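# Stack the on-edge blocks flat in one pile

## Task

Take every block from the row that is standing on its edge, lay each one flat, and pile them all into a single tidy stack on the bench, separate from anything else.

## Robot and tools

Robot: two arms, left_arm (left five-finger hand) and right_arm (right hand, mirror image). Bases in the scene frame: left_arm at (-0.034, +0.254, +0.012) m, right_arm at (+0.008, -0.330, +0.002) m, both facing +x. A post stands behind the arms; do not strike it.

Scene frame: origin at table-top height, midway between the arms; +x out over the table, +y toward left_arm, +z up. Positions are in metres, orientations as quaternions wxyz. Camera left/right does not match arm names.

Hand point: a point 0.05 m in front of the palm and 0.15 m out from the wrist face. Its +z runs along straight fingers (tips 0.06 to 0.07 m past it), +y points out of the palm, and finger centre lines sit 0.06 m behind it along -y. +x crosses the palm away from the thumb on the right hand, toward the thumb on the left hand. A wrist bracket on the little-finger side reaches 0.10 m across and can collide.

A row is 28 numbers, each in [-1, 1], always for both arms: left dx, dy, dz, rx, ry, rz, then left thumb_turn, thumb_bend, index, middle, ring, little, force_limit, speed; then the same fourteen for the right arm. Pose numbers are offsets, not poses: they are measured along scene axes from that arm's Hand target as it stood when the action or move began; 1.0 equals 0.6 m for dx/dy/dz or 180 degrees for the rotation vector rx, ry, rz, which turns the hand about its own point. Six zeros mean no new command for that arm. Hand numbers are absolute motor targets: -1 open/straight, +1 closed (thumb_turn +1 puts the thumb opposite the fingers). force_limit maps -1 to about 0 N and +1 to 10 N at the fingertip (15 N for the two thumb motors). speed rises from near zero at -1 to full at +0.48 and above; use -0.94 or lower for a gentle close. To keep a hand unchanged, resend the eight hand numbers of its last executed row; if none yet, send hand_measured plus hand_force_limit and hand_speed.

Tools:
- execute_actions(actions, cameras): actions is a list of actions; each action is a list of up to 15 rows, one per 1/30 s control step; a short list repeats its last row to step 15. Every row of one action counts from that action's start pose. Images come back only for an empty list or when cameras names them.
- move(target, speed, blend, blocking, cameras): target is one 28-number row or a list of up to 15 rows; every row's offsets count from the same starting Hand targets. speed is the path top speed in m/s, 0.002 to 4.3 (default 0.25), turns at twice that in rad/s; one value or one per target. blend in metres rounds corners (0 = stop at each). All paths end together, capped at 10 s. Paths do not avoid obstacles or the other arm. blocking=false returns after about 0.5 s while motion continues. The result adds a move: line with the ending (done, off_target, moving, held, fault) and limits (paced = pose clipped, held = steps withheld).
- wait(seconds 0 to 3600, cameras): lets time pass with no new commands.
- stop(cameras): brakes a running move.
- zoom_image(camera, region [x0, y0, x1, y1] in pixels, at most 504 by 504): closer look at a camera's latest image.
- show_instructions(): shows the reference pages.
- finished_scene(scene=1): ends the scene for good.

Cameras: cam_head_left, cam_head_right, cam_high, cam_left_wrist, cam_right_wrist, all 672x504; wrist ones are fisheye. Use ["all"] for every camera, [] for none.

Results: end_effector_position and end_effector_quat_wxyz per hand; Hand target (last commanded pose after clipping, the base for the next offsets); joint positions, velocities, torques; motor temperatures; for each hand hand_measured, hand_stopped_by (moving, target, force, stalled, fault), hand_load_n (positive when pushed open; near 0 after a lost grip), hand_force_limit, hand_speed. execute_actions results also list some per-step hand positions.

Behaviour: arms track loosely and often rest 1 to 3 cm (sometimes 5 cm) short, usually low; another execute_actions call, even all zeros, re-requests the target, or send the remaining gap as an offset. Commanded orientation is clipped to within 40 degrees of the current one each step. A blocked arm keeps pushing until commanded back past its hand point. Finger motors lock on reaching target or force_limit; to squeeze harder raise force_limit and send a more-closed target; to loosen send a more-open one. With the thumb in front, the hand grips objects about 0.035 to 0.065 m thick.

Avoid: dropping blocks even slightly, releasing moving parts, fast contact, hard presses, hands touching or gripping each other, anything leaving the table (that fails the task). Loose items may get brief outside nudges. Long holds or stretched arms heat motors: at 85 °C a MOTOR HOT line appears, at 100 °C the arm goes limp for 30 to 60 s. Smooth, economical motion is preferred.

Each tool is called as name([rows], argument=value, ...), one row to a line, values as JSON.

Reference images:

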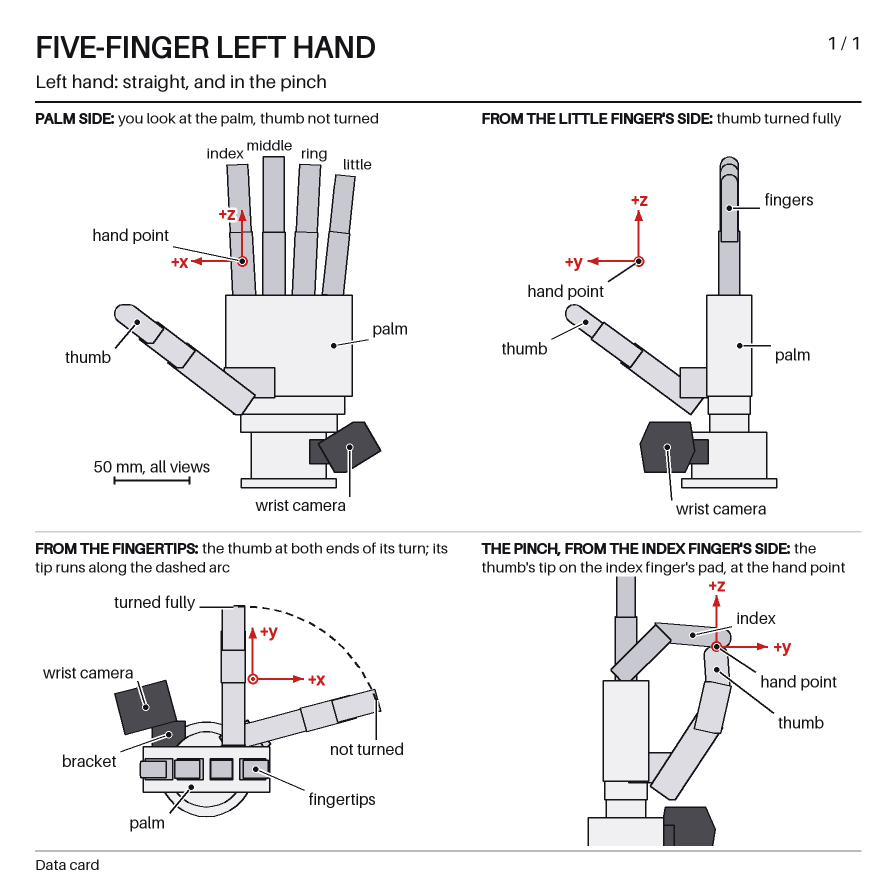

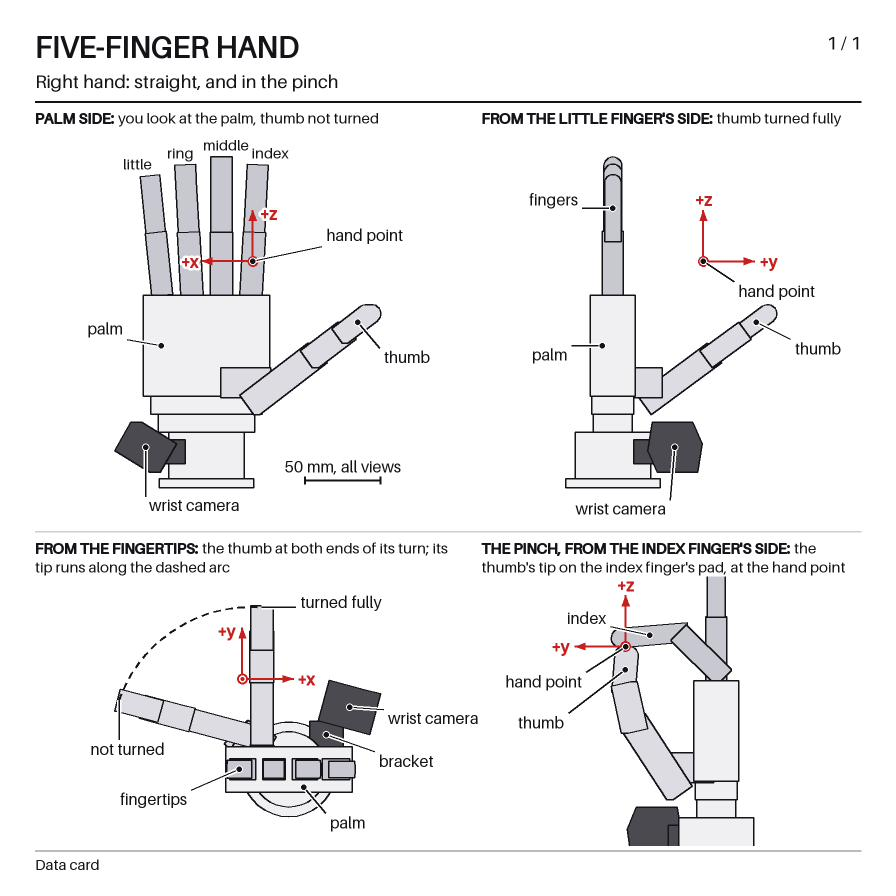

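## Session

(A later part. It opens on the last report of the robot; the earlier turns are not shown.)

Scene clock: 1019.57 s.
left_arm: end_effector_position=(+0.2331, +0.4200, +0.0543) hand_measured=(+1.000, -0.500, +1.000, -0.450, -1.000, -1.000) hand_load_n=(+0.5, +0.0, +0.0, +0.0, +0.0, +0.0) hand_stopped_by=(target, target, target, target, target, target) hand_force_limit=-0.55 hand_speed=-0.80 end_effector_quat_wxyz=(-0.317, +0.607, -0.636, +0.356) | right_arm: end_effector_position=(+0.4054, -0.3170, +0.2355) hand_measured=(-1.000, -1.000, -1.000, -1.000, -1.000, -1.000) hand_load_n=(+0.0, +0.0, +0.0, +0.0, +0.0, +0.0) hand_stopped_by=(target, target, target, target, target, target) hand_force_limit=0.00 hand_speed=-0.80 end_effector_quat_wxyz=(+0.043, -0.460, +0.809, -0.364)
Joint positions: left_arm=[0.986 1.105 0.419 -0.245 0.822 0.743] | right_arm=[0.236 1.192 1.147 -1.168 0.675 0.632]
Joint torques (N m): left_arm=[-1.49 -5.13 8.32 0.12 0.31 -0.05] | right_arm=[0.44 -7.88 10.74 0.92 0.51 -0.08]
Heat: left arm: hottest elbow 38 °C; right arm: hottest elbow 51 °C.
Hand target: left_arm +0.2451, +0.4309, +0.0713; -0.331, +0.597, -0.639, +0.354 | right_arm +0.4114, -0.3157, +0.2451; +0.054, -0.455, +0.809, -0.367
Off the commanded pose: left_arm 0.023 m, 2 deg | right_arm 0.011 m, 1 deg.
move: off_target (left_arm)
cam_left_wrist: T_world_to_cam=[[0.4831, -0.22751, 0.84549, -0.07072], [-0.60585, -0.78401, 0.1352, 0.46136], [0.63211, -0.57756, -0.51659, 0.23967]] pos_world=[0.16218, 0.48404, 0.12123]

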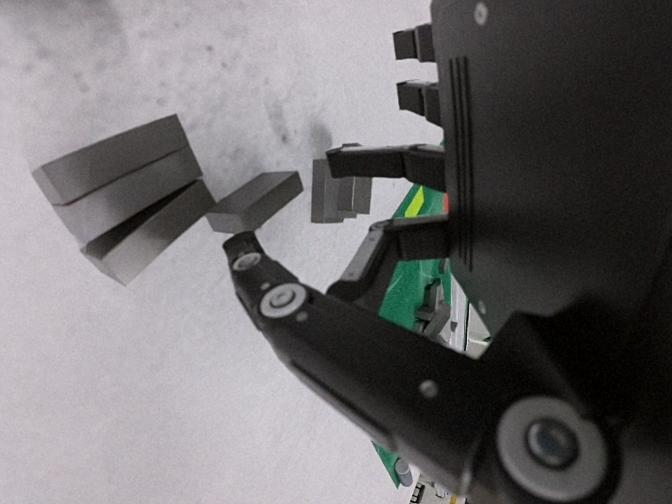

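move([
  [-0.0135, -0.008, -0.03, 0,0,0, 1,-0.5,1,-0.45,-1,-1,-0.55,-0.8, 0,0,0,0,0,0, -1,-1,-1,-1,-1,-1,0,-0.8],
  [-0.0135, -0.008, -0.056, 0,0,0, 1,-0.5,1,-0.45,-1,-1,-0.55,-0.8, 0,0,0,0,0,0, -1,-1,-1,-1,-1,-1,0,-0.8],
], speed=0.06, cameras=["cam_left_wrist"])

zoom_image(camera="cam_left_wrist", region=[180, 120, 430, 320])

Scene clock: 1027.93 s.
left_arm: end_effector_position=(+0.2354, +0.4229, +0.0374) hand_measured=(+1.000, -0.500, +1.000, -0.450, -1.000, -1.000) hand_load_n=(+0.0, +0.0, +0.0, +0.0, +0.0, +0.0) hand_stopped_by=(target, target, target, target, target, target) hand_force_limit=-0.55 hand_speed=-0.80 end_effector_quat_wxyz=(-0.324, +0.602, -0.637, +0.355) | right_arm: end_effector_position=(+0.4054, -0.3170, +0.2355) hand_measured=(-1.000, -1.000, -1.000, -1.000, -1.000, -1.000) hand_load_n=(+0.0, +0.0, +0.0, +0.0, +0.0, +0.0) hand_stopped_by=(target, target, target, target, target, target) hand_force_limit=0.00 hand_speed=-0.80 end_effector_quat_wxyz=(+0.043, -0.460, +0.809, -0.364)
Joint positions: left_arm=[0.986 1.163 0.392 -0.143 0.825 0.744] | right_arm=[0.236 1.192 1.147 -1.168 0.675 0.632]
Joint torques (N m): left_arm=[-0.38 -4.37 5.29 0.96 0.54 0.14] | right_arm=[0.44 -7.88 10.73 0.94 0.51 -0.08]
Heat: left arm: hottest elbow 38 °C; right arm: hottest elbow 51 °C.
Hand target: left_arm +0.2369, +0.4261, +0.0377; -0.331, +0.597, -0.639, +0.354 | right_arm +0.4114, -0.3157, +0.2451; +0.054, -0.455, +0.809, -0.367
Off the commanded pose: left_arm 0.004 m, 1 deg | right_arm 0.011 m, 1 deg.
move: done
cam_left_wrist: T_world_to_cam=[[0.47286, -0.24082, 0.84759, -0.04892], [-0.60916, -0.78437, 0.11699, 0.46888], [0.63665, -0.57164, -0.51759, 0.2277]] pos_world=[0.16379, 0.48615, 0.10447]

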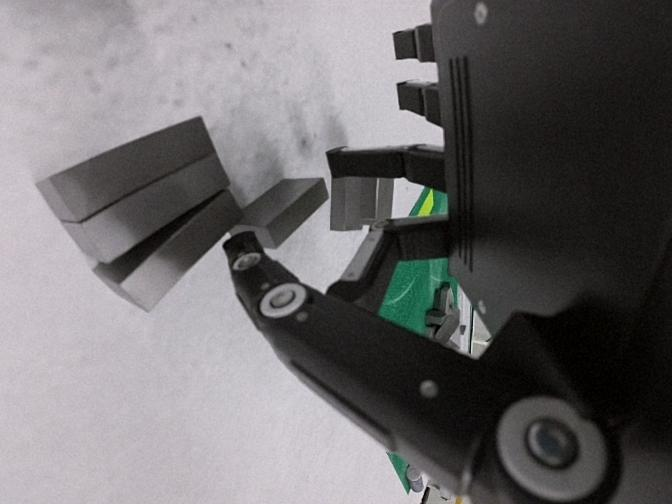

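Scaled by 2.016 from the camera's image (finer frame: 960x720).

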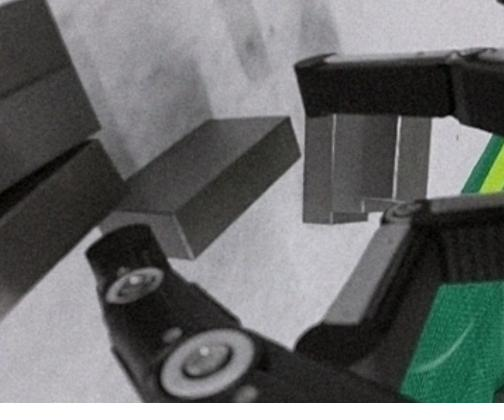

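move([
  [0.005, -0.001, -0.003, 0,0,0, 1,-0.5,1,-0.45,-1,-1,-0.55,-0.8, 0,0,0,0,0,0, -1,-1,-1,-1,-1,-1,0,-0.8],
], speed=0.05)

Scene clock: 1031.73 s.
left_arm: end_effector_position=(+0.2375, +0.4262, +0.0379) hand_measured=(+1.000, -0.500, +1.000, -0.450, -1.000, -1.000) hand_load_n=(+0.0, +0.0, +0.0, +0.0, +0.0, +0.0) hand_stopped_by=(target, target, target, target, target, target) hand_force_limit=-0.55 hand_speed=-0.80 end_effector_quat_wxyz=(-0.331, +0.598, -0.638, +0.353) | right_arm: end_effector_position=(+0.4054, -0.3170, +0.2355) hand_measured=(-1.000, -1.000, -1.000, -1.000, -1.000, -1.000) hand_load_n=(+0.0, +0.0, +0.0, +0.0, +0.0, +0.0) hand_stopped_by=(target, target, target, target, target, target) hand_force_limit=0.00 hand_speed=-0.80 end_effector_quat_wxyz=(+0.043, -0.460, +0.809, -0.364)
Joint positions: left_arm=[0.986 1.168 0.392 -0.123 0.824 0.744] | right_arm=[0.236 1.192 1.147 -1.168 0.675 0.632]
Joint torques (N m): left_arm=[-1.2 -3.96 5.19 0.99 0.29 0] | right_arm=[0.44 -7.88 10.74 0.94 0.51 -0.08]
Heat: left arm: hottest elbow 38 °C; right arm: hottest elbow 51 °C.
Hand target: left_arm +0.2400, +0.4255, +0.0359; -0.331, +0.597, -0.639, +0.354 | right_arm +0.4114, -0.3157, +0.2451; +0.054, -0.455, +0.809, -0.367
Off the commanded pose: left_arm 0.003 m, 0 deg | right_arm 0.011 m, 1 deg.
move: done

wait(seconds=0, cameras=["cam_left_wrist"])

zoom_image(camera="cam_left_wrist", region=[180, 120, 430, 320])

Scene clock: 1032.13 s.
left_arm: end_effector_position=(+0.2375, +0.4262, +0.0379) hand_measured=(+1.000, -0.500, +1.000, -0.450, -1.000, -1.000) hand_load_n=(-0.5, +0.0, +0.0, +0.0, -0.5, +0.0) hand_stopped_by=(target, target, target, target, target, target) hand_force_limit=-0.55 hand_speed=-0.80 end_effector_quat_wxyz=(-0.331, +0.598, -0.638, +0.353) | right_arm: end_effector_position=(+0.4054, -0.3170, +0.2355) hand_measured=(-1.000, -1.000, -1.000, -1.000, -1.000, -1.000) hand_load_n=(+0.0, +0.0, +0.0, +0.0, +0.0, +0.0) hand_stopped_by=(target, target, target, target, target, target) hand_force_limit=0.00 hand_speed=-0.80 end_effector_quat_wxyz=(+0.043, -0.460, +0.809, -0.364)
Joint positions: left_arm=[0.986 1.168 0.392 -0.123 0.824 0.744] | right_arm=[0.236 1.192 1.147 -1.168 0.675 0.632]
Joint torques (N m): left_arm=[-1.2 -4.01 5.18 0.99 0.29 0] | right_arm=[0.44 -7.88 10.74 0.92 0.51 -0.08]
Heat: left arm: hottest elbow 38 °C; right arm: hottest elbow 51 °C.
Hand target: left_arm +0.2400, +0.4255, +0.0359; -0.331, +0.597, -0.639, +0.354 | right_arm +0.4114, -0.3157, +0.2451; +0.054, -0.455, +0.809, -0.367
Off the commanded pose: left_arm 0.003 m, 0 deg | right_arm 0.011 m, 1 deg.
cam_left_wrist: T_world_to_cam=[[0.46558, -0.25216, 0.84832, -0.04303], [-0.60991, -0.78599, 0.1011, 0.47411], [0.64128, -0.56447, -0.51973, 0.2244]] pos_world=[0.1653, 0.48846, 0.10519]

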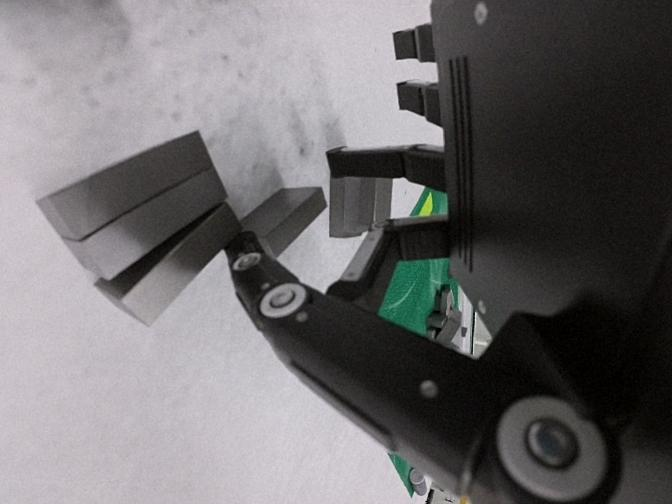

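Scaled by 2.016 from the camera's image (finer frame: 960x720).

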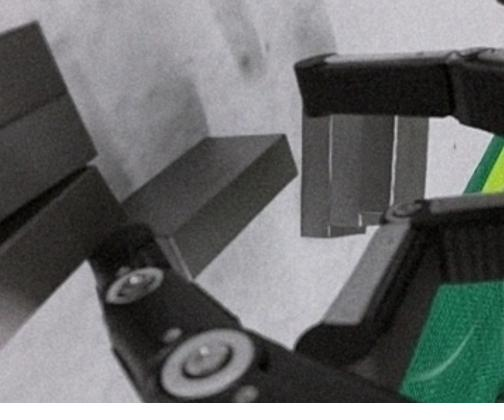

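move([
  [0,0,0, 0,0,0, 1,-0.5,1,0.15,-1,-1,-0.55,-0.93, 0,0,0,0,0,0, -1,-1,-1,-1,-1,-1,0,-0.8],
], cameras=["cam_left_wrist"])

zoom_image(camera="cam_left_wrist", region=[180, 120, 430, 320])

Scene clock: 1034.53 s.
left_arm: end_effector_position=(+0.2376, +0.4263, +0.0379) hand_measured=(+1.000, -0.500, +1.000, -0.136, -1.000, -1.000) hand_load_n=(+0.0, +1.0, +0.0, +2.5, -0.5, +0.0) hand_stopped_by=(target, target, target, force, target, target) hand_force_limit=-0.55 hand_speed=-0.93 end_effector_quat_wxyz=(-0.331, +0.598, -0.638, +0.353) | right_arm: end_effector_position=(+0.4054, -0.3170, +0.2355) hand_measured=(-1.000, -1.000, -1.000, -1.000, -1.000, -1.000) hand_load_n=(+0.0, +0.0, +0.0, +0.0, +0.0, +0.0) hand_stopped_by=(target, target, target, target, target, target) hand_force_limit=0.00 hand_speed=-0.80 end_effector_quat_wxyz=(+0.043, -0.460, +0.809, -0.364)
Joint positions: left_arm=[0.986 1.168 0.392 -0.122 0.824 0.744] | right_arm=[0.236 1.192 1.147 -1.168 0.675 0.632]
Joint torques (N m): left_arm=[-1.2 -3.96 5.18 0.98 0.3 0] | right_arm=[0.44 -7.88 10.74 0.92 0.51 -0.08]
Heat: left arm: hottest elbow 38 °C; right arm: hottest elbow 51 °C.
Hand target: left_arm +0.2399, +0.4255, +0.0359; -0.331, +0.597, -0.639, +0.354 | right_arm +0.4114, -0.3157, +0.2451; +0.054, -0.455, +0.809, -0.367
Off the commanded pose: left_arm 0.003 m, 0 deg | right_arm 0.011 m, 1 deg.
move: done
cam_left_wrist: T_world_to_cam=[[0.46566, -0.25248, 0.84818, -0.04284], [-0.60974, -0.78617, 0.10073, 0.47429], [0.64139, -0.56408, -0.52004, 0.22427]] pos_world=[0.1653, 0.48857, 0.10519]

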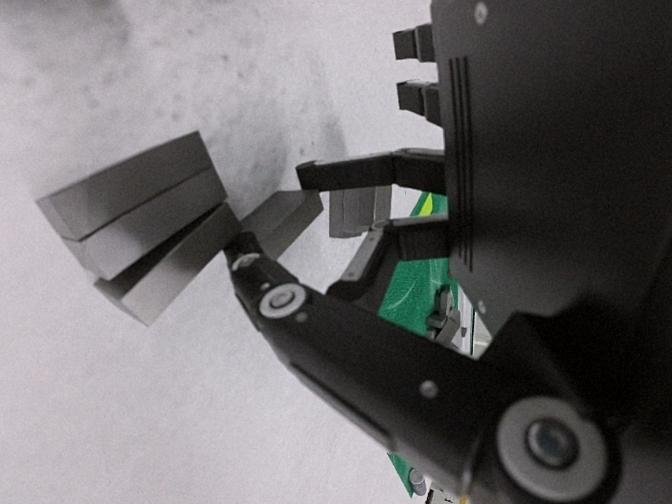

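Scaled by 2.016 from the camera's image (finer frame: 960x720).

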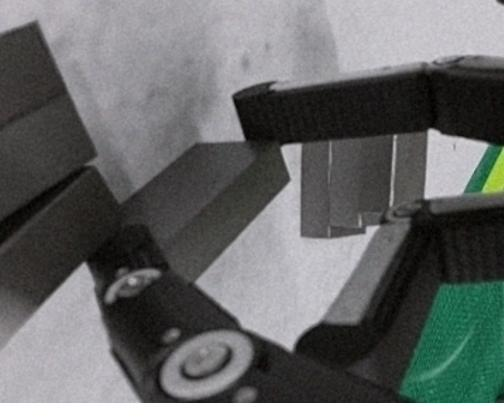

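move([
  [0,0,0, 0,0,0, 1,-0.5,1,0.3,-1,-1,-0.25,-0.93, 0,0,0,0,0,0, -1,-1,-1,-1,-1,-1,0,-0.8],
])

Scene clock: 1035.47 s.
left_arm: end_effector_position=(+0.2377, +0.4265, +0.0380) hand_measured=(+1.000, -0.500, +1.000, -0.124, -1.000, -1.000) hand_load_n=(+0.5, +2.5, +0.0, +4.5, -0.5, +0.0) hand_stopped_by=(target, target, target, force, target, target) hand_force_limit=-0.25 hand_speed=-0.93 end_effector_quat_wxyz=(-0.332, +0.598, -0.638, +0.353) | right_arm: end_effector_position=(+0.4054, -0.3170, +0.2355) hand_measured=(-1.000, -1.000, -1.000, -1.000, -1.000, -1.000) hand_load_n=(+0.0, +0.0, +0.0, +0.0, +0.0, +0.0) hand_stopped_by=(target, target, target, target, target, target) hand_force_limit=0.00 hand_speed=-0.80 end_effector_quat_wxyz=(+0.043, -0.460, +0.809, -0.364)
Joint positions: left_arm=[0.986 1.168 0.392 -0.121 0.824 0.744] | right_arm=[0.236 1.192 1.147 -1.168 0.675 0.632]
Joint torques (N m): left_arm=[-1.2 -3.96 5.18 0.94 0.29 0] | right_arm=[0.44 -7.94 10.73 0.92 0.51 -0.08]
Heat: left arm: hottest elbow 38 °C; right arm: hottest elbow 51 °C.
Hand target: left_arm +0.2400, +0.4256, +0.0359; -0.331, +0.597, -0.639, +0.354 | right_arm +0.4114, -0.3157, +0.2451; +0.054, -0.455, +0.809, -0.367
Off the commanded pose: left_arm 0.003 m, 0 deg | right_arm 0.011 m, 1 deg.
move: done

move([
  [0.019,0.005,0.0325, 0,0,0, 1,-0.5,1,0.3,-1,-1,-0.25,-0.93, 0,0,0,0,0,0, -1,-1,-1,-1,-1,-1,0,-0.8],
  [0.019,0.005,0.115, 0,0,0, 1,-0.5,1,0.3,-1,-1,-0.25,-0.93, 0,0,0,0,0,0, -1,-1,-1,-1,-1,-1,0,-0.8],
  [0.255,-0.123,0.125, 0.2494,-0.017,0, 1,-0.5,1,0.3,-1,-1,-0.25,-0.93, 0,0,0,0,0,0, -1,-1,-1,-1,-1,-1,0,-0.8],
], speed=[0.1, 0.12, 0.2], blend=[0.004, 0.02, 0], cameras=["cam_left_wrist"])

Scene clock: 1040.73 s.
left_arm: end_effector_position=(+0.3747, +0.3516, +0.0907) hand_measured=(+1.000, -0.500, +1.000, -0.124, -1.000, -1.000) hand_load_n=(+1.0, +3.0, +0.0, +4.0, +0.0, +0.0) hand_stopped_by=(target, target, target, force, target, target) hand_force_limit=-0.25 hand_speed=-0.93 end_effector_quat_wxyz=(+0.529, -0.427, +0.728, -0.092) | right_arm: end_effector_position=(+0.4054, -0.3170, +0.2355) hand_measured=(-1.000, -1.000, -1.000, -1.000, -1.000, -1.000) hand_load_n=(+0.0, +0.0, +0.0, +0.0, -0.5, +0.0) hand_stopped_by=(target, target, target, target, target, target) hand_force_limit=0.00 hand_speed=-0.80 end_effector_quat_wxyz=(+0.043, -0.460, +0.809, -0.364)
Joint positions: left_arm=[0.079 1.142 0.419 0.27 -0.255 0.746] | right_arm=[0.236 1.192 1.147 -1.168 0.675 0.632]
Joint torques (N m): left_arm=[-1.08 -5.3 8.08 1.81 -0.39 0.25] | right_arm=[0.44 -7.94 10.74 0.92 0.51 -0.08]
Heat: left arm: hottest elbow 38 °C; right arm: hottest elbow 51 °C.
Hand target: left_arm +0.3930, +0.3518, +0.1110; +0.550, -0.416, +0.717, -0.098 | right_arm +0.4114, -0.3157, +0.2451; +0.054, -0.455, +0.809, -0.367
Off the commanded pose: left_arm 0.027 m, 3 deg | right_arm 0.011 m, 1 deg.
move: off_target (left_arm)
cam_left_wrist: T_world_to_cam=[[0.45737, -0.77587, 0.43455, 0.05427], [-0.61981, -0.62853, -0.46987, 0.49404], [0.63769, -0.05444, -0.76837, -0.0336]] pos_world=[0.30282, 0.3508, 0.18273]

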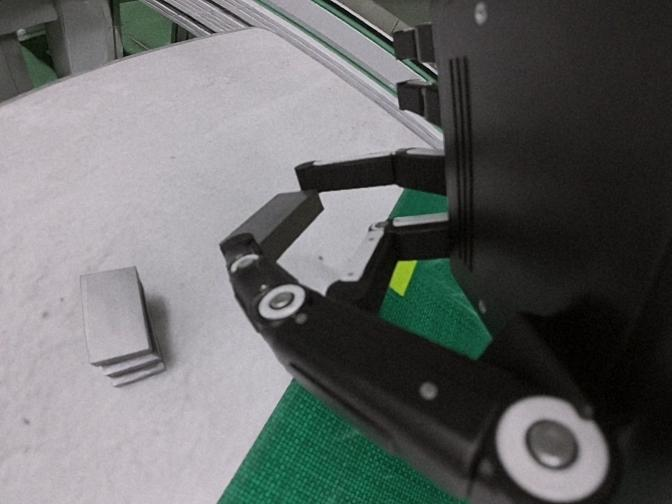

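move([
  [-0.02,0.005,-0.13, 0,0,0, 1,-0.5,1,0.3,-1,-1,-0.25,-0.93, 0,0,0,0,0,0, -1,-1,-1,-1,-1,-1,0,-0.8],
  [-0.02,0.005,-0.152, 0,0,0, 1,-0.5,1,0.3,-1,-1,-0.25,-0.93, 0,0,0,0,0,0, -1,-1,-1,-1,-1,-1,0,-0.8],
], speed=[0.15,0.05], blend=[0.005,0], cameras=["cam_left_wrist"])

Scene clock: 1042.60 s.
left_arm: end_effector_position=(+0.3800, +0.3511, +0.0187) hand_measured=(+1.000, -0.500, +1.000, -0.124, -1.000, -1.000) hand_load_n=(+0.5, +3.0, +0.0, +4.0, +0.0, +0.0) hand_stopped_by=(target, target, target, force, target, target) hand_force_limit=-0.25 hand_speed=-0.93 end_effector_quat_wxyz=(+0.545, -0.419, +0.720, -0.100) | right_arm: end_effector_position=(+0.4054, -0.3170, +0.2355) hand_measured=(-1.000, -1.000, -1.000, -1.000, -1.000, -1.000) hand_load_n=(+0.0, +0.0, +0.0, +0.0, +0.0, +0.0) hand_stopped_by=(target, target, target, target, target, target) hand_force_limit=0.00 hand_speed=-0.80 end_effector_quat_wxyz=(+0.043, -0.460, +0.809, -0.364)
Joint positions: left_arm=[0.079 1.458 0.329 0.719 -0.247 0.756] | right_arm=[0.236 1.192 1.147 -1.168 0.675 0.632]
Joint torques (N m): left_arm=[0.03 -6.48 3.73 1.74 -0.16 0.21] | right_arm=[0.44 -7.88 10.74 0.94 0.51 -0.08]
Heat: left arm: hottest elbow 38 °C; right arm: hottest elbow 51 °C.
Hand target: left_arm +0.3809, +0.3548, +0.0198; +0.550, -0.416, +0.717, -0.098 | right_arm +0.4114, -0.3157, +0.2451; +0.054, -0.455, +0.809, -0.367
Off the commanded pose: left_arm 0.004 m, 1 deg | right_arm 0.011 m, 1 deg.
move: done
cam_left_wrist: T_world_to_cam=[[0.43063, -0.78442, 0.44636, 0.09573], [-0.60681, -0.61774, -0.50018, 0.45497], [0.66809, -0.05546, -0.74201, -0.10397]] pos_world=[0.30432, 0.35038, 0.10769]

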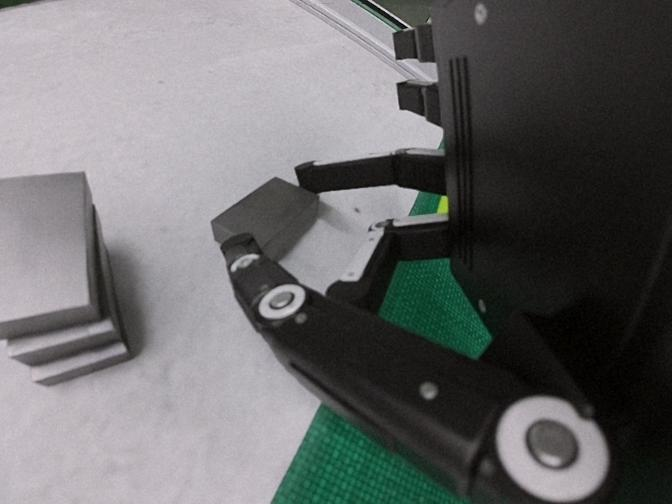

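move([
  [0,-0.006,-0.01, 0,0,0, 1,-0.5,1,0.3,-1,-1,-0.25,-0.93, 0,0,0,0,0,0, -1,-1,-1,-1,-1,-1,0,-0.8],
], speed=0.04, cameras=["cam_left_wrist"])

zoom_image(camera="cam_left_wrist", region=[180, 120, 430, 320])

Scene clock: 1043.87 s.
left_arm: end_effector_position=(+0.3798, +0.3522, +0.0133) hand_measured=(+1.000, -0.500, +1.000, -0.124, -1.000, -1.000) hand_load_n=(+1.0, +3.0, +0.0, +3.5, +0.0, +0.0) hand_stopped_by=(target, target, target, force, target, target) hand_force_limit=-0.25 hand_speed=-0.93 end_effector_quat_wxyz=(+0.546, -0.420, +0.719, -0.098) | right_arm: end_effector_position=(+0.4054, -0.3170, +0.2355) hand_measured=(-1.000, -1.000, -1.000, -1.000, -1.000, -1.000) hand_load_n=(+0.0, +0.0, +0.0, +0.0, +0.0, +0.0) hand_stopped_by=(target, target, target, target, target, target) hand_force_limit=0.00 hand_speed=-0.80 end_effector_quat_wxyz=(+0.043, -0.460, +0.809, -0.364)
Joint positions: left_arm=[0.079 1.486 0.326 0.751 -0.253 0.756] | right_arm=[0.236 1.192 1.147 -1.168 0.675 0.632]
Joint torques (N m): left_arm=[-0.97 -6.59 3.48 1.68 -0.39 0.15] | right_arm=[0.44 -7.94 10.74 0.92 0.51 -0.08]
Heat: left arm: hottest elbow 38 °C; right arm: hottest elbow 51 °C.
Hand target: left_arm +0.3809, +0.3512, +0.0137; +0.550, -0.416, +0.717, -0.098 | right_arm +0.4114, -0.3157, +0.2451; +0.054, -0.455, +0.809, -0.367
Off the commanded pose: left_arm 0.002 m, 1 deg | right_arm 0.011 m, 1 deg.
move: done
cam_left_wrist: T_world_to_cam=[[0.43425, -0.78344, 0.44458, 0.09733], [-0.60328, -0.61945, -0.50233, 0.4521], [0.66893, -0.05007, -0.74163, -0.11008]] pos_world=[0.30411, 0.35079, 0.10219]

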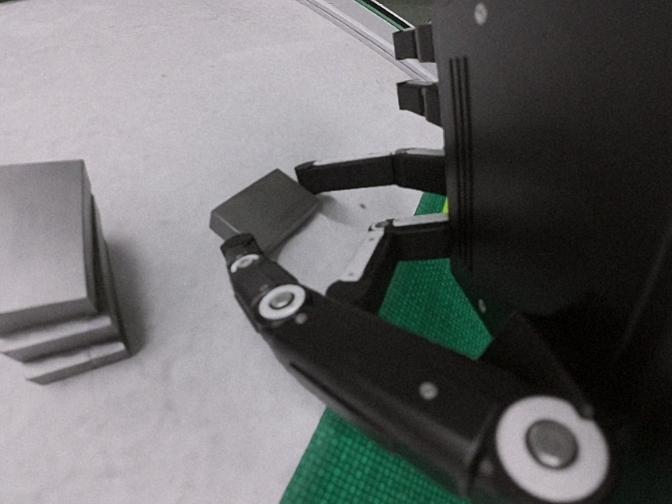

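Scaled by 2.016 from the camera's image (finer frame: 960x720).

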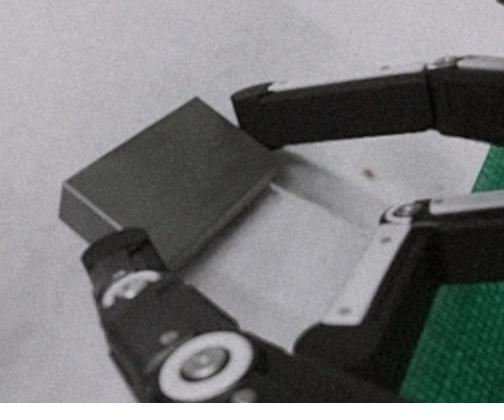

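move([
  [0,-0.005,-0.007, 0,0,0, 1,-0.5,1,0.3,-1,-1,-0.25,-0.93, 0,0,0,0,0,0, -1,-1,-1,-1,-1,-1,0,-0.8],
], speed=0.04, cameras=["cam_left_wrist"])

zoom_image(camera="cam_left_wrist", region=[180, 120, 430, 320])

Scene clock: 1045.10 s.
left_arm: end_effector_position=(+0.3811, +0.3528, +0.0124) hand_measured=(+1.000, -0.500, +1.000, -0.124, -1.000, -1.000) hand_load_n=(+0.5, +3.5, +0.0, +3.5, +0.0, +0.0) hand_stopped_by=(target, target, target, force, target, target) hand_force_limit=-0.25 hand_speed=-0.93 end_effector_quat_wxyz=(+0.550, -0.420, +0.715, -0.096) | right_arm: end_effector_position=(+0.4054, -0.3170, +0.2355) hand_measured=(-1.000, -1.000, -1.000, -1.000, -1.000, -1.000) hand_load_n=(+0.0, +0.0, +0.0, +0.0, +0.0, +0.0) hand_stopped_by=(target, target, target, target, target, target) hand_force_limit=0.00 hand_speed=-0.80 end_effector_quat_wxyz=(+0.043, -0.460, +0.809, -0.364)
Joint positions: left_arm=[0.076 1.501 0.326 0.774 -0.263 0.756] | right_arm=[0.236 1.192 1.147 -1.168 0.675 0.632]
Joint torques (N m): left_arm=[-1.55 -6.36 3.23 1.62 -0.34 0.1] | right_arm=[0.44 -7.88 10.76 0.94 0.51 -0.08]
Heat: left arm: hottest elbow 38 °C; right arm: hottest elbow 51 °C.
Hand target: left_arm +0.3810, +0.3481, +0.0096; +0.550, -0.416, +0.717, -0.099 | right_arm +0.4114, -0.3157, +0.2451; +0.054, -0.455, +0.809, -0.367
Off the commanded pose: left_arm 0.005 m, 1 deg | right_arm 0.011 m, 1 deg.
move: done
cam_left_wrist: T_world_to_cam=[[0.43581, -0.7828, 0.44418, 0.0968], [-0.59546, -0.62084, -0.50989, 0.45044], [0.6749, -0.04228, -0.73669, -0.1167]] pos_world=[0.3048, 0.35049, 0.10071]

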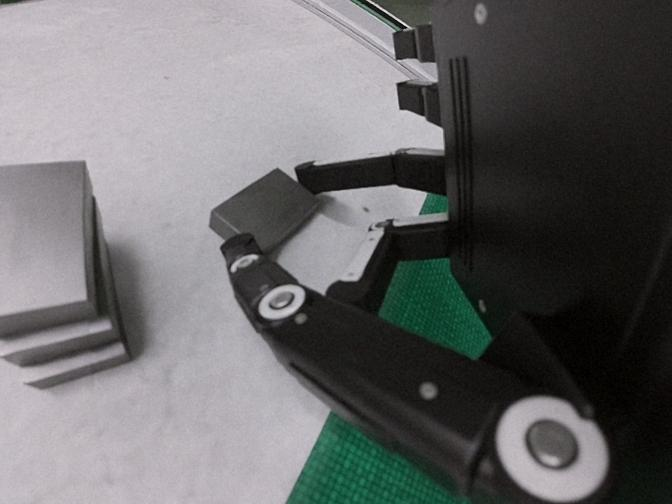

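Scaled by 2.016 from the camera's image (finer frame: 960x720).

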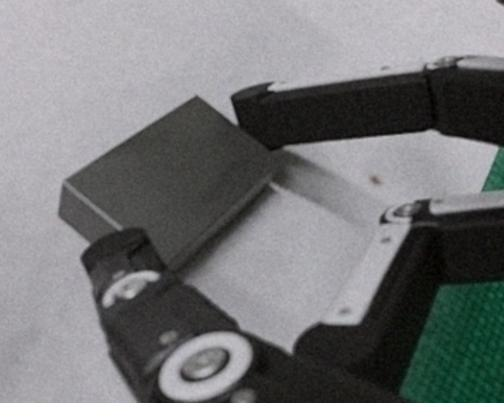

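move([
  [0,-0.003,-0.006, 0,0,0, 1,-0.5,1,-0.14,-1,-1,-0.5,-0.95, 0,0,0,0,0,0, -1,-1,-1,-1,-1,-1,0,-0.8],
], speed=0.04, cameras=["cam_left_wrist"])

zoom_image(camera="cam_left_wrist", region=[180, 120, 430, 320])

Scene clock: 1046.53 s.
left_arm: end_effector_position=(+0.3814, +0.3521, +0.0103) hand_measured=(+1.000, -0.500, +1.000, -0.140, -1.000, -1.000) hand_load_n=(+0.0, +1.5, +0.5, +1.0, -0.5, +0.0) hand_stopped_by=(target, target, target, target, target, target) hand_force_limit=-0.50 hand_speed=-0.95 end_effector_quat_wxyz=(+0.552, -0.420, +0.714, -0.095) | right_arm: end_effector_position=(+0.4054, -0.3170, +0.2355) hand_measured=(-1.000, -1.000, -1.000, -1.000, -1.000, -1.000) hand_load_n=(+0.0, +0.0, -0.5, +0.0, +0.0, +0.0) hand_stopped_by=(target, target, target, target, target, target) hand_force_limit=0.00 hand_speed=-0.80 end_effector_quat_wxyz=(+0.043, -0.460, +0.809, -0.364)
Joint positions: left_arm=[0.071 1.517 0.325 0.796 -0.271 0.756] | right_arm=[0.236 1.192 1.147 -1.168 0.675 0.632]
Joint torques (N m): left_arm=[-1.61 -6.24 3.15 1.51 -0.28 0.08] | right_arm=[0.44 -7.88 10.74 0.94 0.51 -0.08]
Heat: left arm: hottest elbow 38 °C; right arm: hottest elbow 51 °C.
Hand target: left_arm +0.3809, +0.3465, +0.0059; +0.550, -0.416, +0.717, -0.098 | right_arm +0.4114, -0.3157, +0.2451; +0.054, -0.455, +0.809, -0.367
Off the commanded pose: left_arm 0.007 m, 1 deg | right_arm 0.011 m, 1 deg.
move: done
cam_left_wrist: T_world_to_cam=[[0.43566, -0.78335, 0.44336, 0.09732], [-0.59213, -0.62039, -0.51429, 0.4478], [0.67792, -0.03848, -0.73413, -0.121]] pos_world=[0.30479, 0.34939, 0.09832]

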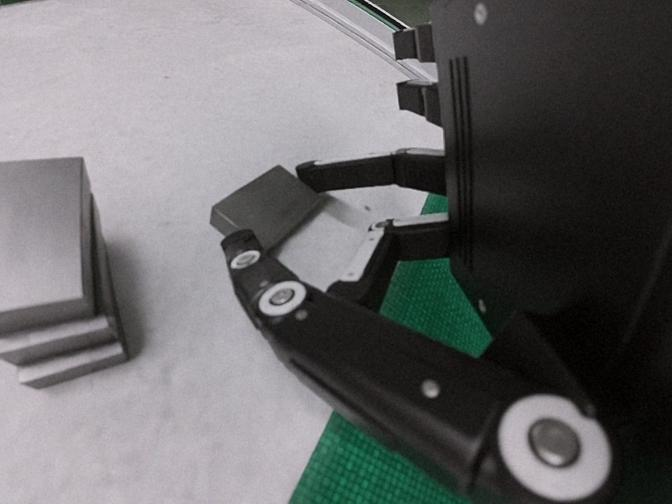

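Scaled by 2.016 from the camera's image (finer frame: 960x720).

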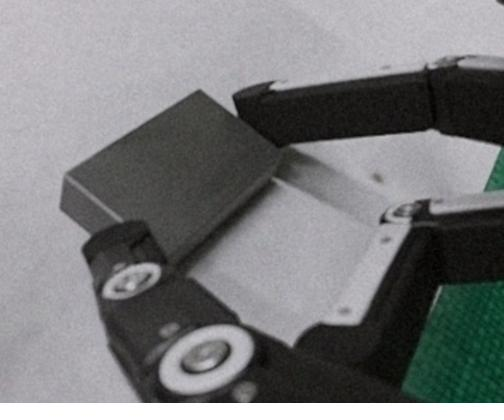

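move([
  [0,-0.001,-0.006, 0,0,0, 1,-0.5,1,-0.15,-1,-1,-0.5,-0.95, 0,0,0,0,0,0, -1,-1,-1,-1,-1,-1,0,-0.8],
], speed=0.04, cameras=["cam_left_wrist"])

zoom_image(camera="cam_left_wrist", region=[180, 120, 430, 320])

Scene clock: 1047.67 s.
left_arm: end_effector_position=(+0.3826, +0.3515, +0.0087) hand_measured=(+1.000, -0.500, +1.000, -0.150, -1.000, -1.000) hand_load_n=(-1.5, +1.0, +0.0, +0.5, +0.0, +0.0) hand_stopped_by=(target, target, target, target, target, target) hand_force_limit=-0.50 hand_speed=-0.95 end_effector_quat_wxyz=(+0.554, -0.419, +0.713, -0.096) | right_arm: end_effector_position=(+0.4054, -0.3170, +0.2355) hand_measured=(-1.000, -1.000, -1.000, -1.000, -1.000, -1.000) hand_load_n=(+0.0, +0.0, +0.0, +0.0, +0.0, +0.0) hand_stopped_by=(target, target, target, target, target, target) hand_force_limit=0.00 hand_speed=-0.80 end_effector_quat_wxyz=(+0.043, -0.460, +0.809, -0.364)
Joint positions: left_arm=[0.067 1.532 0.325 0.815 -0.275 0.756] | right_arm=[0.236 1.192 1.147 -1.168 0.675 0.632]
Joint torques (N m): left_arm=[-1.49 -6.07 2.99 1.5 -0.19 0.07] | right_arm=[0.44 -7.88 10.74 0.94 0.51 -0.08]
Heat: left arm: hottest elbow 37 °C; right arm: hottest elbow 51 °C.
Hand target: left_arm +0.3809, +0.3458, +0.0024; +0.550, -0.416, +0.717, -0.098 | right_arm +0.4114, -0.3157, +0.2451; +0.054, -0.455, +0.809, -0.367
Off the commanded pose: left_arm 0.009 m, 1 deg | right_arm 0.011 m, 1 deg.
move: done
cam_left_wrist: T_world_to_cam=[[0.43388, -0.78398, 0.44398, 0.09798], [-0.58935, -0.61969, -0.51832, 0.44599], [0.68148, -0.03677, -0.73091, -0.12496]] pos_world=[0.30549, 0.34859, 0.09633]

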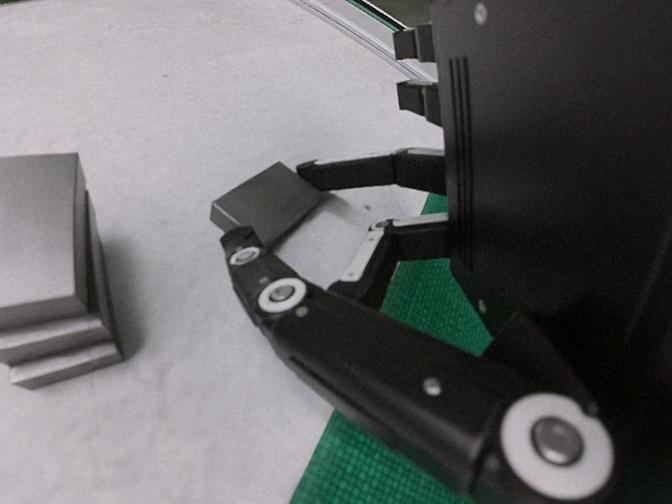

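Scaled by 2.016 from the camera's image (finer frame: 960x720).

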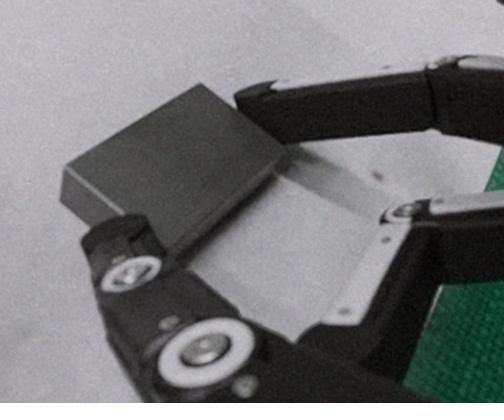

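move([
  [0,0.001,0, 0,0,0, 1,-0.5,1,0.3,-1,-1,-0.25,-0.93, 0,0,0,0,0,0, -1,-1,-1,-1,-1,-1,0,-0.8],
], speed=0.04, cameras=["cam_left_wrist"])

zoom_image(camera="cam_left_wrist", region=[180, 120, 430, 320])

Scene clock: 1049.30 s.
left_arm: end_effector_position=(+0.3828, +0.3515, +0.0089) hand_measured=(+1.000, -0.500, +1.000, -0.126, -1.000, -1.000) hand_load_n=(-1.5, +3.0, +0.0, +5.0, +0.0, +0.0) hand_stopped_by=(target, target, target, force, target, target) hand_force_limit=-0.25 hand_speed=-0.93 end_effector_quat_wxyz=(+0.555, -0.419, +0.712, -0.096) | right_arm: end_effector_position=(+0.4054, -0.3170, +0.2355) hand_measured=(-1.000, -1.000, -1.000, -1.000, -1.000, -1.000) hand_load_n=(+0.0, +0.0, +0.0, +0.0, +0.0, +0.0) hand_stopped_by=(target, target, target, target, target, target) hand_force_limit=0.00 hand_speed=-0.80 end_effector_quat_wxyz=(+0.043, -0.460, +0.809, -0.364)
Joint positions: left_arm=[0.067 1.532 0.325 0.817 -0.275 0.756] | right_arm=[0.236 1.192 1.147 -1.168 0.675 0.632]
Joint torques (N m): left_arm=[-1.32 -6.07 2.99 1.47 -0.11 0.08] | right_arm=[0.44 -7.88 10.76 0.92 0.51 -0.08]
Heat: left arm: hottest elbow 37 °C; right arm: hottest elbow 51 °C.
Hand target: left_arm +0.3809, +0.3464, +0.0023; +0.550, -0.416, +0.717, -0.098 | right_arm +0.4114, -0.3157, +0.2451; +0.054, -0.455, +0.809, -0.367
Off the commanded pose: left_arm 0.009 m, 1 deg | right_arm 0.011 m, 1 deg.
move: done
cam_left_wrist: T_world_to_cam=[[0.43337, -0.78404, 0.44437, 0.09807], [-0.58876, -0.61962, -0.51907, 0.44591], [0.68231, -0.03667, -0.73014, -0.12539]] pos_world=[0.30559, 0.34859, 0.09633]

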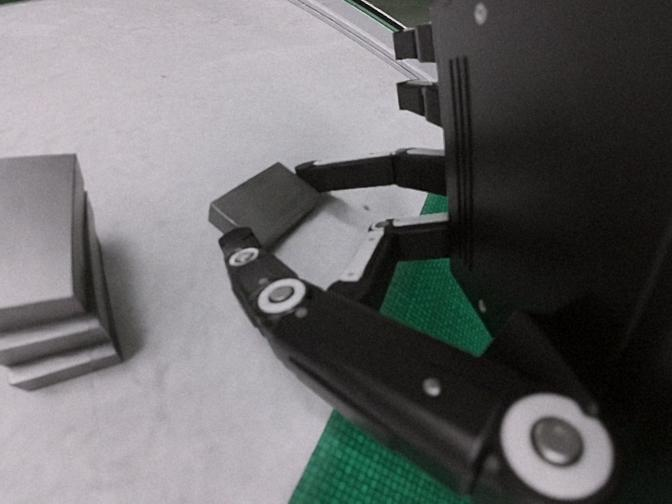

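Scaled by 2.016 from the camera's image (finer frame: 960x720).

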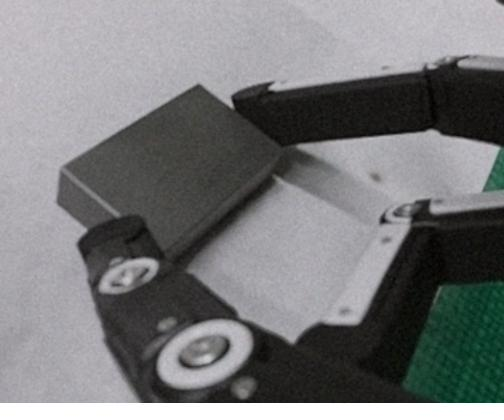

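move([
  [0.035,0.018,0.05, 0,0,0, 1,-0.5,1,0.3,-1,-1,-0.25,-0.93, 0,0,0,0,0,0, -1,-1,-1,-1,-1,-1,0,-0.8],
  [0.035,0.018,0.16, 0,0,0, 1,-0.5,1,0.3,-1,-1,-0.25,-0.93, 0,0,0,0,0,0, -1,-1,-1,-1,-1,-1,0,-0.8],
  [-0.050,0.073,0.16, 0,0,0.3367, 1,-0.5,1,0.3,-1,-1,-0.25,-0.93, 0,0,0,0,0,0, -1,-1,-1,-1,-1,-1,0,-0.8],
], speed=[0.1, 0.12, 0.25], blend=[0.004, 0.01, 0], cameras=["cam_left_wrist"])

zoom_image(camera="cam_left_wrist", region=[180, 120, 430, 320])

Scene clock: 1056.67 s.
left_arm: end_effector_position=(+0.3343, +0.3900, +0.0875) hand_measured=(+1.000, -0.500, +1.000, -0.126, -1.000, -1.000) hand_load_n=(+0.5, +3.0, +0.0, +3.5, +0.0, +0.0) hand_stopped_by=(target, target, target, force, target, target) hand_force_limit=-0.25 hand_speed=-0.93 end_effector_quat_wxyz=(-0.517, +0.718, -0.420, -0.201) | right_arm: end_effector_position=(+0.4054, -0.3170, +0.2355) hand_measured=(-1.000, -1.000, -1.000, -1.000, -1.000, -1.000) hand_load_n=(-0.5, +0.0, +0.0, +0.0, +0.0, +0.0) hand_stopped_by=(target, target, target, target, target, target) hand_force_limit=0.00 hand_speed=-0.80 end_effector_quat_wxyz=(+0.043, -0.460, +0.809, -0.364)
Joint positions: left_arm=[-0.055 1.477 0.815 -0.675 -1.164 -0.417] | right_arm=[0.236 1.192 1.147 -1.168 0.675 0.632]
Joint torques (N m): left_arm=[-0.56 -8.88 8.16 -0.51 -1.25 0.04] | right_arm=[0.44 -7.88 10.76 0.94 0.51 -0.08]
Heat: left arm: hottest elbow 37 °C; right arm: hottest elbow 51 °C.
Hand target: left_arm +0.3510, +0.3901, +0.0985; -0.525, +0.721, -0.409, -0.192 | right_arm +0.4114, -0.3157, +0.2451; +0.054, -0.455, +0.809, -0.367
Off the commanded pose: left_arm 0.020 m, 2 deg | right_arm 0.011 m, 1 deg.
move: off_target (left_arm)
cam_left_wrist: T_world_to_cam=[[0.90959, -0.01651, 0.41518, -0.34171], [0.21979, -0.82885, -0.51449, 0.29289], [0.35261, 0.55923, -0.75028, -0.15385]] pos_world=[0.30069, 0.32315, 0.17713]

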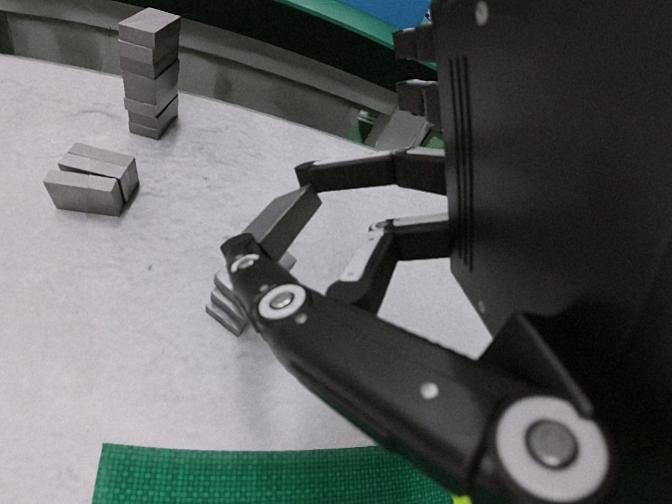

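Scaled by 2.016 from the camera's image (finer frame: 960x720).

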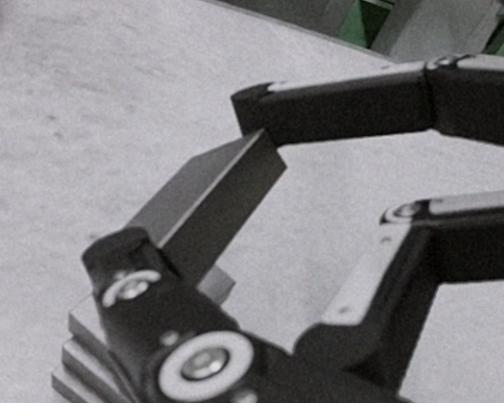

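move([
  [0.095,-0.045,0, 0,0,0, 1,-0.5,1,0.3,-1,-1,-0.25,-0.93, 0,0,0,0,0,0, -1,-1,-1,-1,-1,-1,0,-0.8],
  [0.08,-0.042,-0.115, 0,0,0, 1,-0.5,1,0.3,-1,-1,-0.25,-0.93, 0,0,0,0,0,0, -1,-1,-1,-1,-1,-1,0,-0.8],
], speed=[0.2, 0.12], blend=[0.02, 0], cameras=["cam_left_wrist"])

zoom_image(camera="cam_left_wrist", region=[180, 120, 430, 320])

Scene clock: 1065.37 s.
left_arm: end_effector_position=(+0.3942, +0.3660, +0.0263) hand_measured=(+1.000, -0.500, +1.000, -0.126, -1.000, -1.000) hand_load_n=(+0.5, +2.5, +0.0, +4.0, +0.0, +0.0) hand_stopped_by=(target, target, target, force, target, target) hand_force_limit=-0.25 hand_speed=-0.93 end_effector_quat_wxyz=(-0.519, +0.721, -0.415, -0.200) | right_arm: end_effector_position=(+0.4054, -0.3170, +0.2355) hand_measured=(-1.000, -1.000, -1.000, -1.000, -1.000, -1.000) hand_load_n=(+0.0, +0.0, +0.0, +0.0, +0.0, +0.0) hand_stopped_by=(target, target, target, target, target, target) hand_force_limit=0.00 hand_speed=-0.80 end_effector_quat_wxyz=(+0.043, -0.460, +0.809, -0.364)
Joint positions: left_arm=[-0.102 1.751 0.96 -0.66 -1.175 -0.552] | right_arm=[0.236 1.192 1.147 -1.168 0.675 0.632]
Joint torques (N m): left_arm=[-0.85 -12.86 4.81 -0.01 -1.23 0.06] | right_arm=[0.38 -7.88 10.73 0.91 0.51 -0.08]
Heat: left arm: hottest elbow 39 °C; right arm: hottest elbow 51 °C.
Hand target: left_arm +0.3990, +0.3649, +0.0295; -0.525, +0.721, -0.409, -0.192 | right_arm +0.4114, -0.3157, +0.2451; +0.054, -0.455, +0.809, -0.367
Off the commanded pose: left_arm 0.006 m, 1 deg | right_arm 0.011 m, 1 deg.
move: done
cam_left_wrist: T_world_to_cam=[[0.90548, -0.01082, 0.42426, -0.37182], [0.23043, -0.82696, -0.51287, 0.22349], [0.3564, 0.56215, -0.7463, -0.21017]] pos_world=[0.36008, 0.29895, 0.11552]

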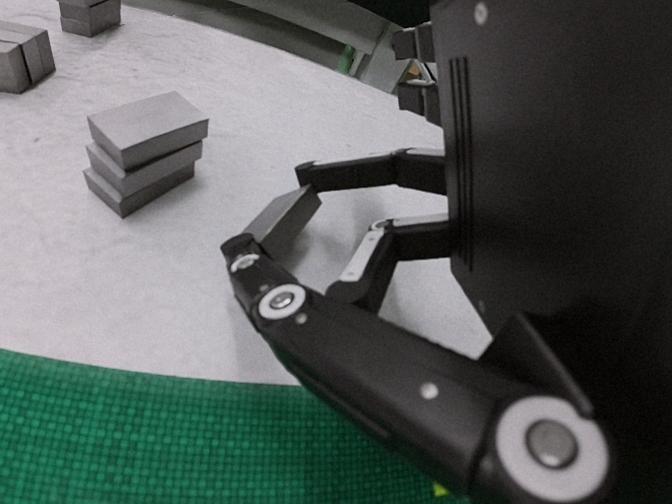

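Scaled by 2.016 from the camera's image (finer frame: 960x720).

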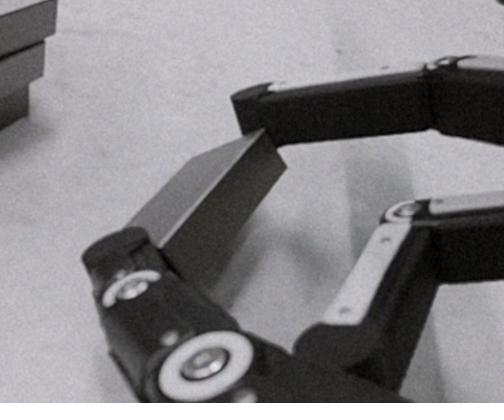

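move([
  [0.004,-0.003,-0.02, 0,0,0, 1,-0.5,1,0.3,-1,-1,-0.25,-0.93, 0,0,0,0,0,0, -1,-1,-1,-1,-1,-1,0,-0.8],
], speed=[0.04], cameras=["cam_left_wrist"])

zoom_image(camera="cam_left_wrist", region=[180, 120, 430, 320])

Scene clock: 1066.70 s.
left_arm: end_effector_position=(+0.3970, +0.3666, +0.0223) hand_measured=(+1.000, -0.500, +1.000, -0.126, -1.000, -1.000) hand_load_n=(+0.0, +2.5, +0.5, +3.5, +0.0, +0.0) hand_stopped_by=(target, target, target, force, target, target) hand_force_limit=-0.25 hand_speed=-0.93 end_effector_quat_wxyz=(-0.523, +0.721, -0.410, -0.197) | right_arm: end_effector_position=(+0.4054, -0.3170, +0.2355) hand_measured=(-1.000, -1.000, -1.000, -1.000, -1.000, -1.000) hand_load_n=(+0.0, +0.0, +0.0, +0.0, +0.0, +0.0) hand_stopped_by=(target, target, target, target, target, target) hand_force_limit=0.00 hand_speed=-0.80 end_effector_quat_wxyz=(+0.043, -0.460, +0.809, -0.364)
Joint positions: left_arm=[-0.102 1.764 0.96 -0.64 -1.182 -0.555] | right_arm=[0.236 1.192 1.147 -1.168 0.675 0.632]
Joint torques (N m): left_arm=[-1.08 -11.58 4.89 0.02 -0.96 -0.01] | right_arm=[0.44 -7.88 10.74 0.94 0.51 -0.08]
Heat: left arm: hottest elbow 39 °C; right arm: hottest elbow 51 °C.
Hand target: left_arm +0.4014, +0.3631, +0.0174; -0.525, +0.721, -0.409, -0.192 | right_arm +0.4114, -0.3157, +0.2451; +0.054, -0.455, +0.809, -0.367
Off the commanded pose: left_arm 0.007 m, 1 deg | right_arm 0.011 m, 1 deg.
move: done
cam_left_wrist: T_world_to_cam=[[0.90058, -0.01134, 0.43455, -0.37079], [0.23797, -0.8237, -0.51467, 0.21707], [0.36377, 0.56691, -0.73911, -0.21934]] pos_world=[0.36207, 0.29894, 0.11072]

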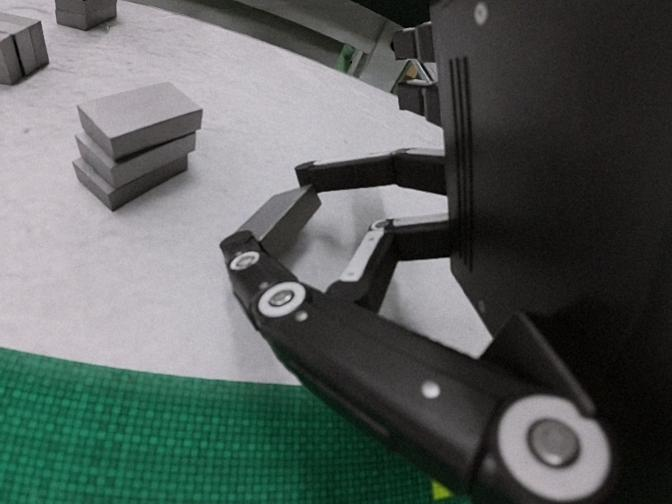

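Scaled by 2.016 from the camera's image (finer frame: 960x720).

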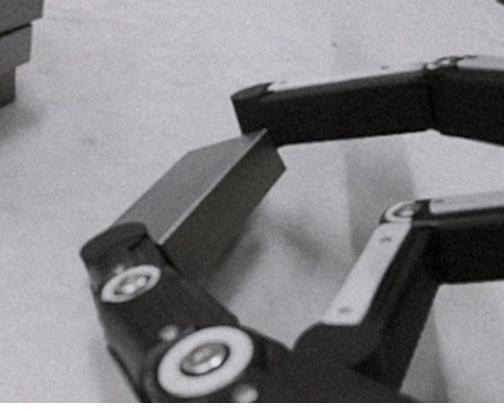

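move([
  [0.004,-0.003,-0.009, 0,0,0, 1,-0.5,1,0.3,-1,-1,-0.25,-0.93, 0,0,0,0,0,0, -1,-1,-1,-1,-1,-1,0,-0.8],
], speed=[0.04], cameras=["cam_left_wrist"])

zoom_image(camera="cam_left_wrist", region=[180, 120, 430, 320])

Scene clock: 1067.90 s.
left_arm: end_effector_position=(+0.3953, +0.3668, +0.0126) hand_measured=(+1.000, -0.500, +1.000, -0.126, -1.000, -1.000) hand_load_n=(+0.5, +2.5, +0.0, +4.0, +0.0, +0.0) hand_stopped_by=(target, target, target, force, target, target) hand_force_limit=-0.25 hand_speed=-0.93 end_effector_quat_wxyz=(-0.521, +0.720, -0.412, -0.203) | right_arm: end_effector_position=(+0.4054, -0.3170, +0.2355) hand_measured=(-1.000, -1.000, -1.000, -1.000, -1.000, -1.000) hand_load_n=(+0.0, +0.0, +0.0, +0.0, +0.0, +0.0) hand_stopped_by=(target, target, target, target, target, target) hand_force_limit=0.00 hand_speed=-0.80 end_effector_quat_wxyz=(+0.043, -0.460, +0.809, -0.364)
Joint positions: left_arm=[-0.102 1.788 0.96 -0.636 -1.184 -0.564] | right_arm=[0.236 1.192 1.147 -1.168 0.675 0.632]
Joint torques (N m): left_arm=[-1.38 -12.22 5.23 -0.08 -0.93 -0.01] | right_arm=[0.44 -7.88 10.74 0.94 0.51 -0.08]
Heat: left arm: hottest elbow 38 °C; right arm: hottest elbow 51 °C.
Hand target: left_arm +0.4038, +0.3614, +0.0120; -0.525, +0.721, -0.409, -0.193 | right_arm +0.4114, -0.3157, +0.2451; +0.054, -0.455, +0.809, -0.367
Off the commanded pose: left_arm 0.010 m, 1 deg | right_arm 0.011 m, 1 deg.
move: done
cam_left_wrist: T_world_to_cam=[[0.90575, -0.00912, 0.42372, -0.36779], [0.23474, -0.82162, -0.51946, 0.21327], [0.35287, 0.56997, -0.74204, -0.22275]] pos_world=[0.36167, 0.29884, 0.10134]

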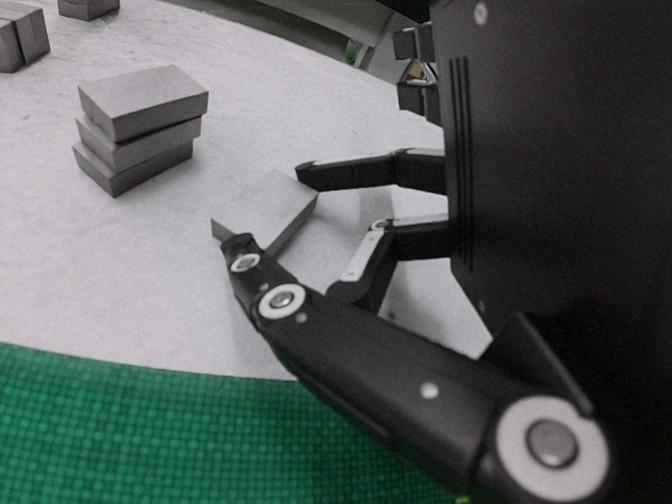

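Scaled by 2.016 from the camera's image (finer frame: 960x720).

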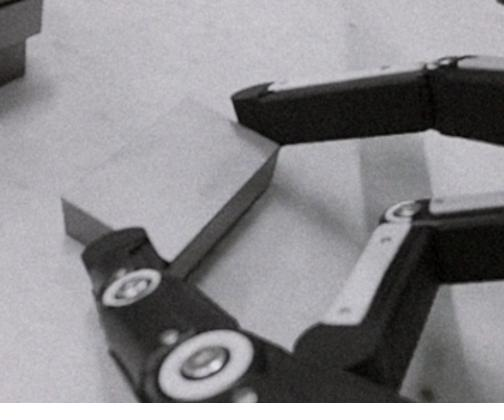

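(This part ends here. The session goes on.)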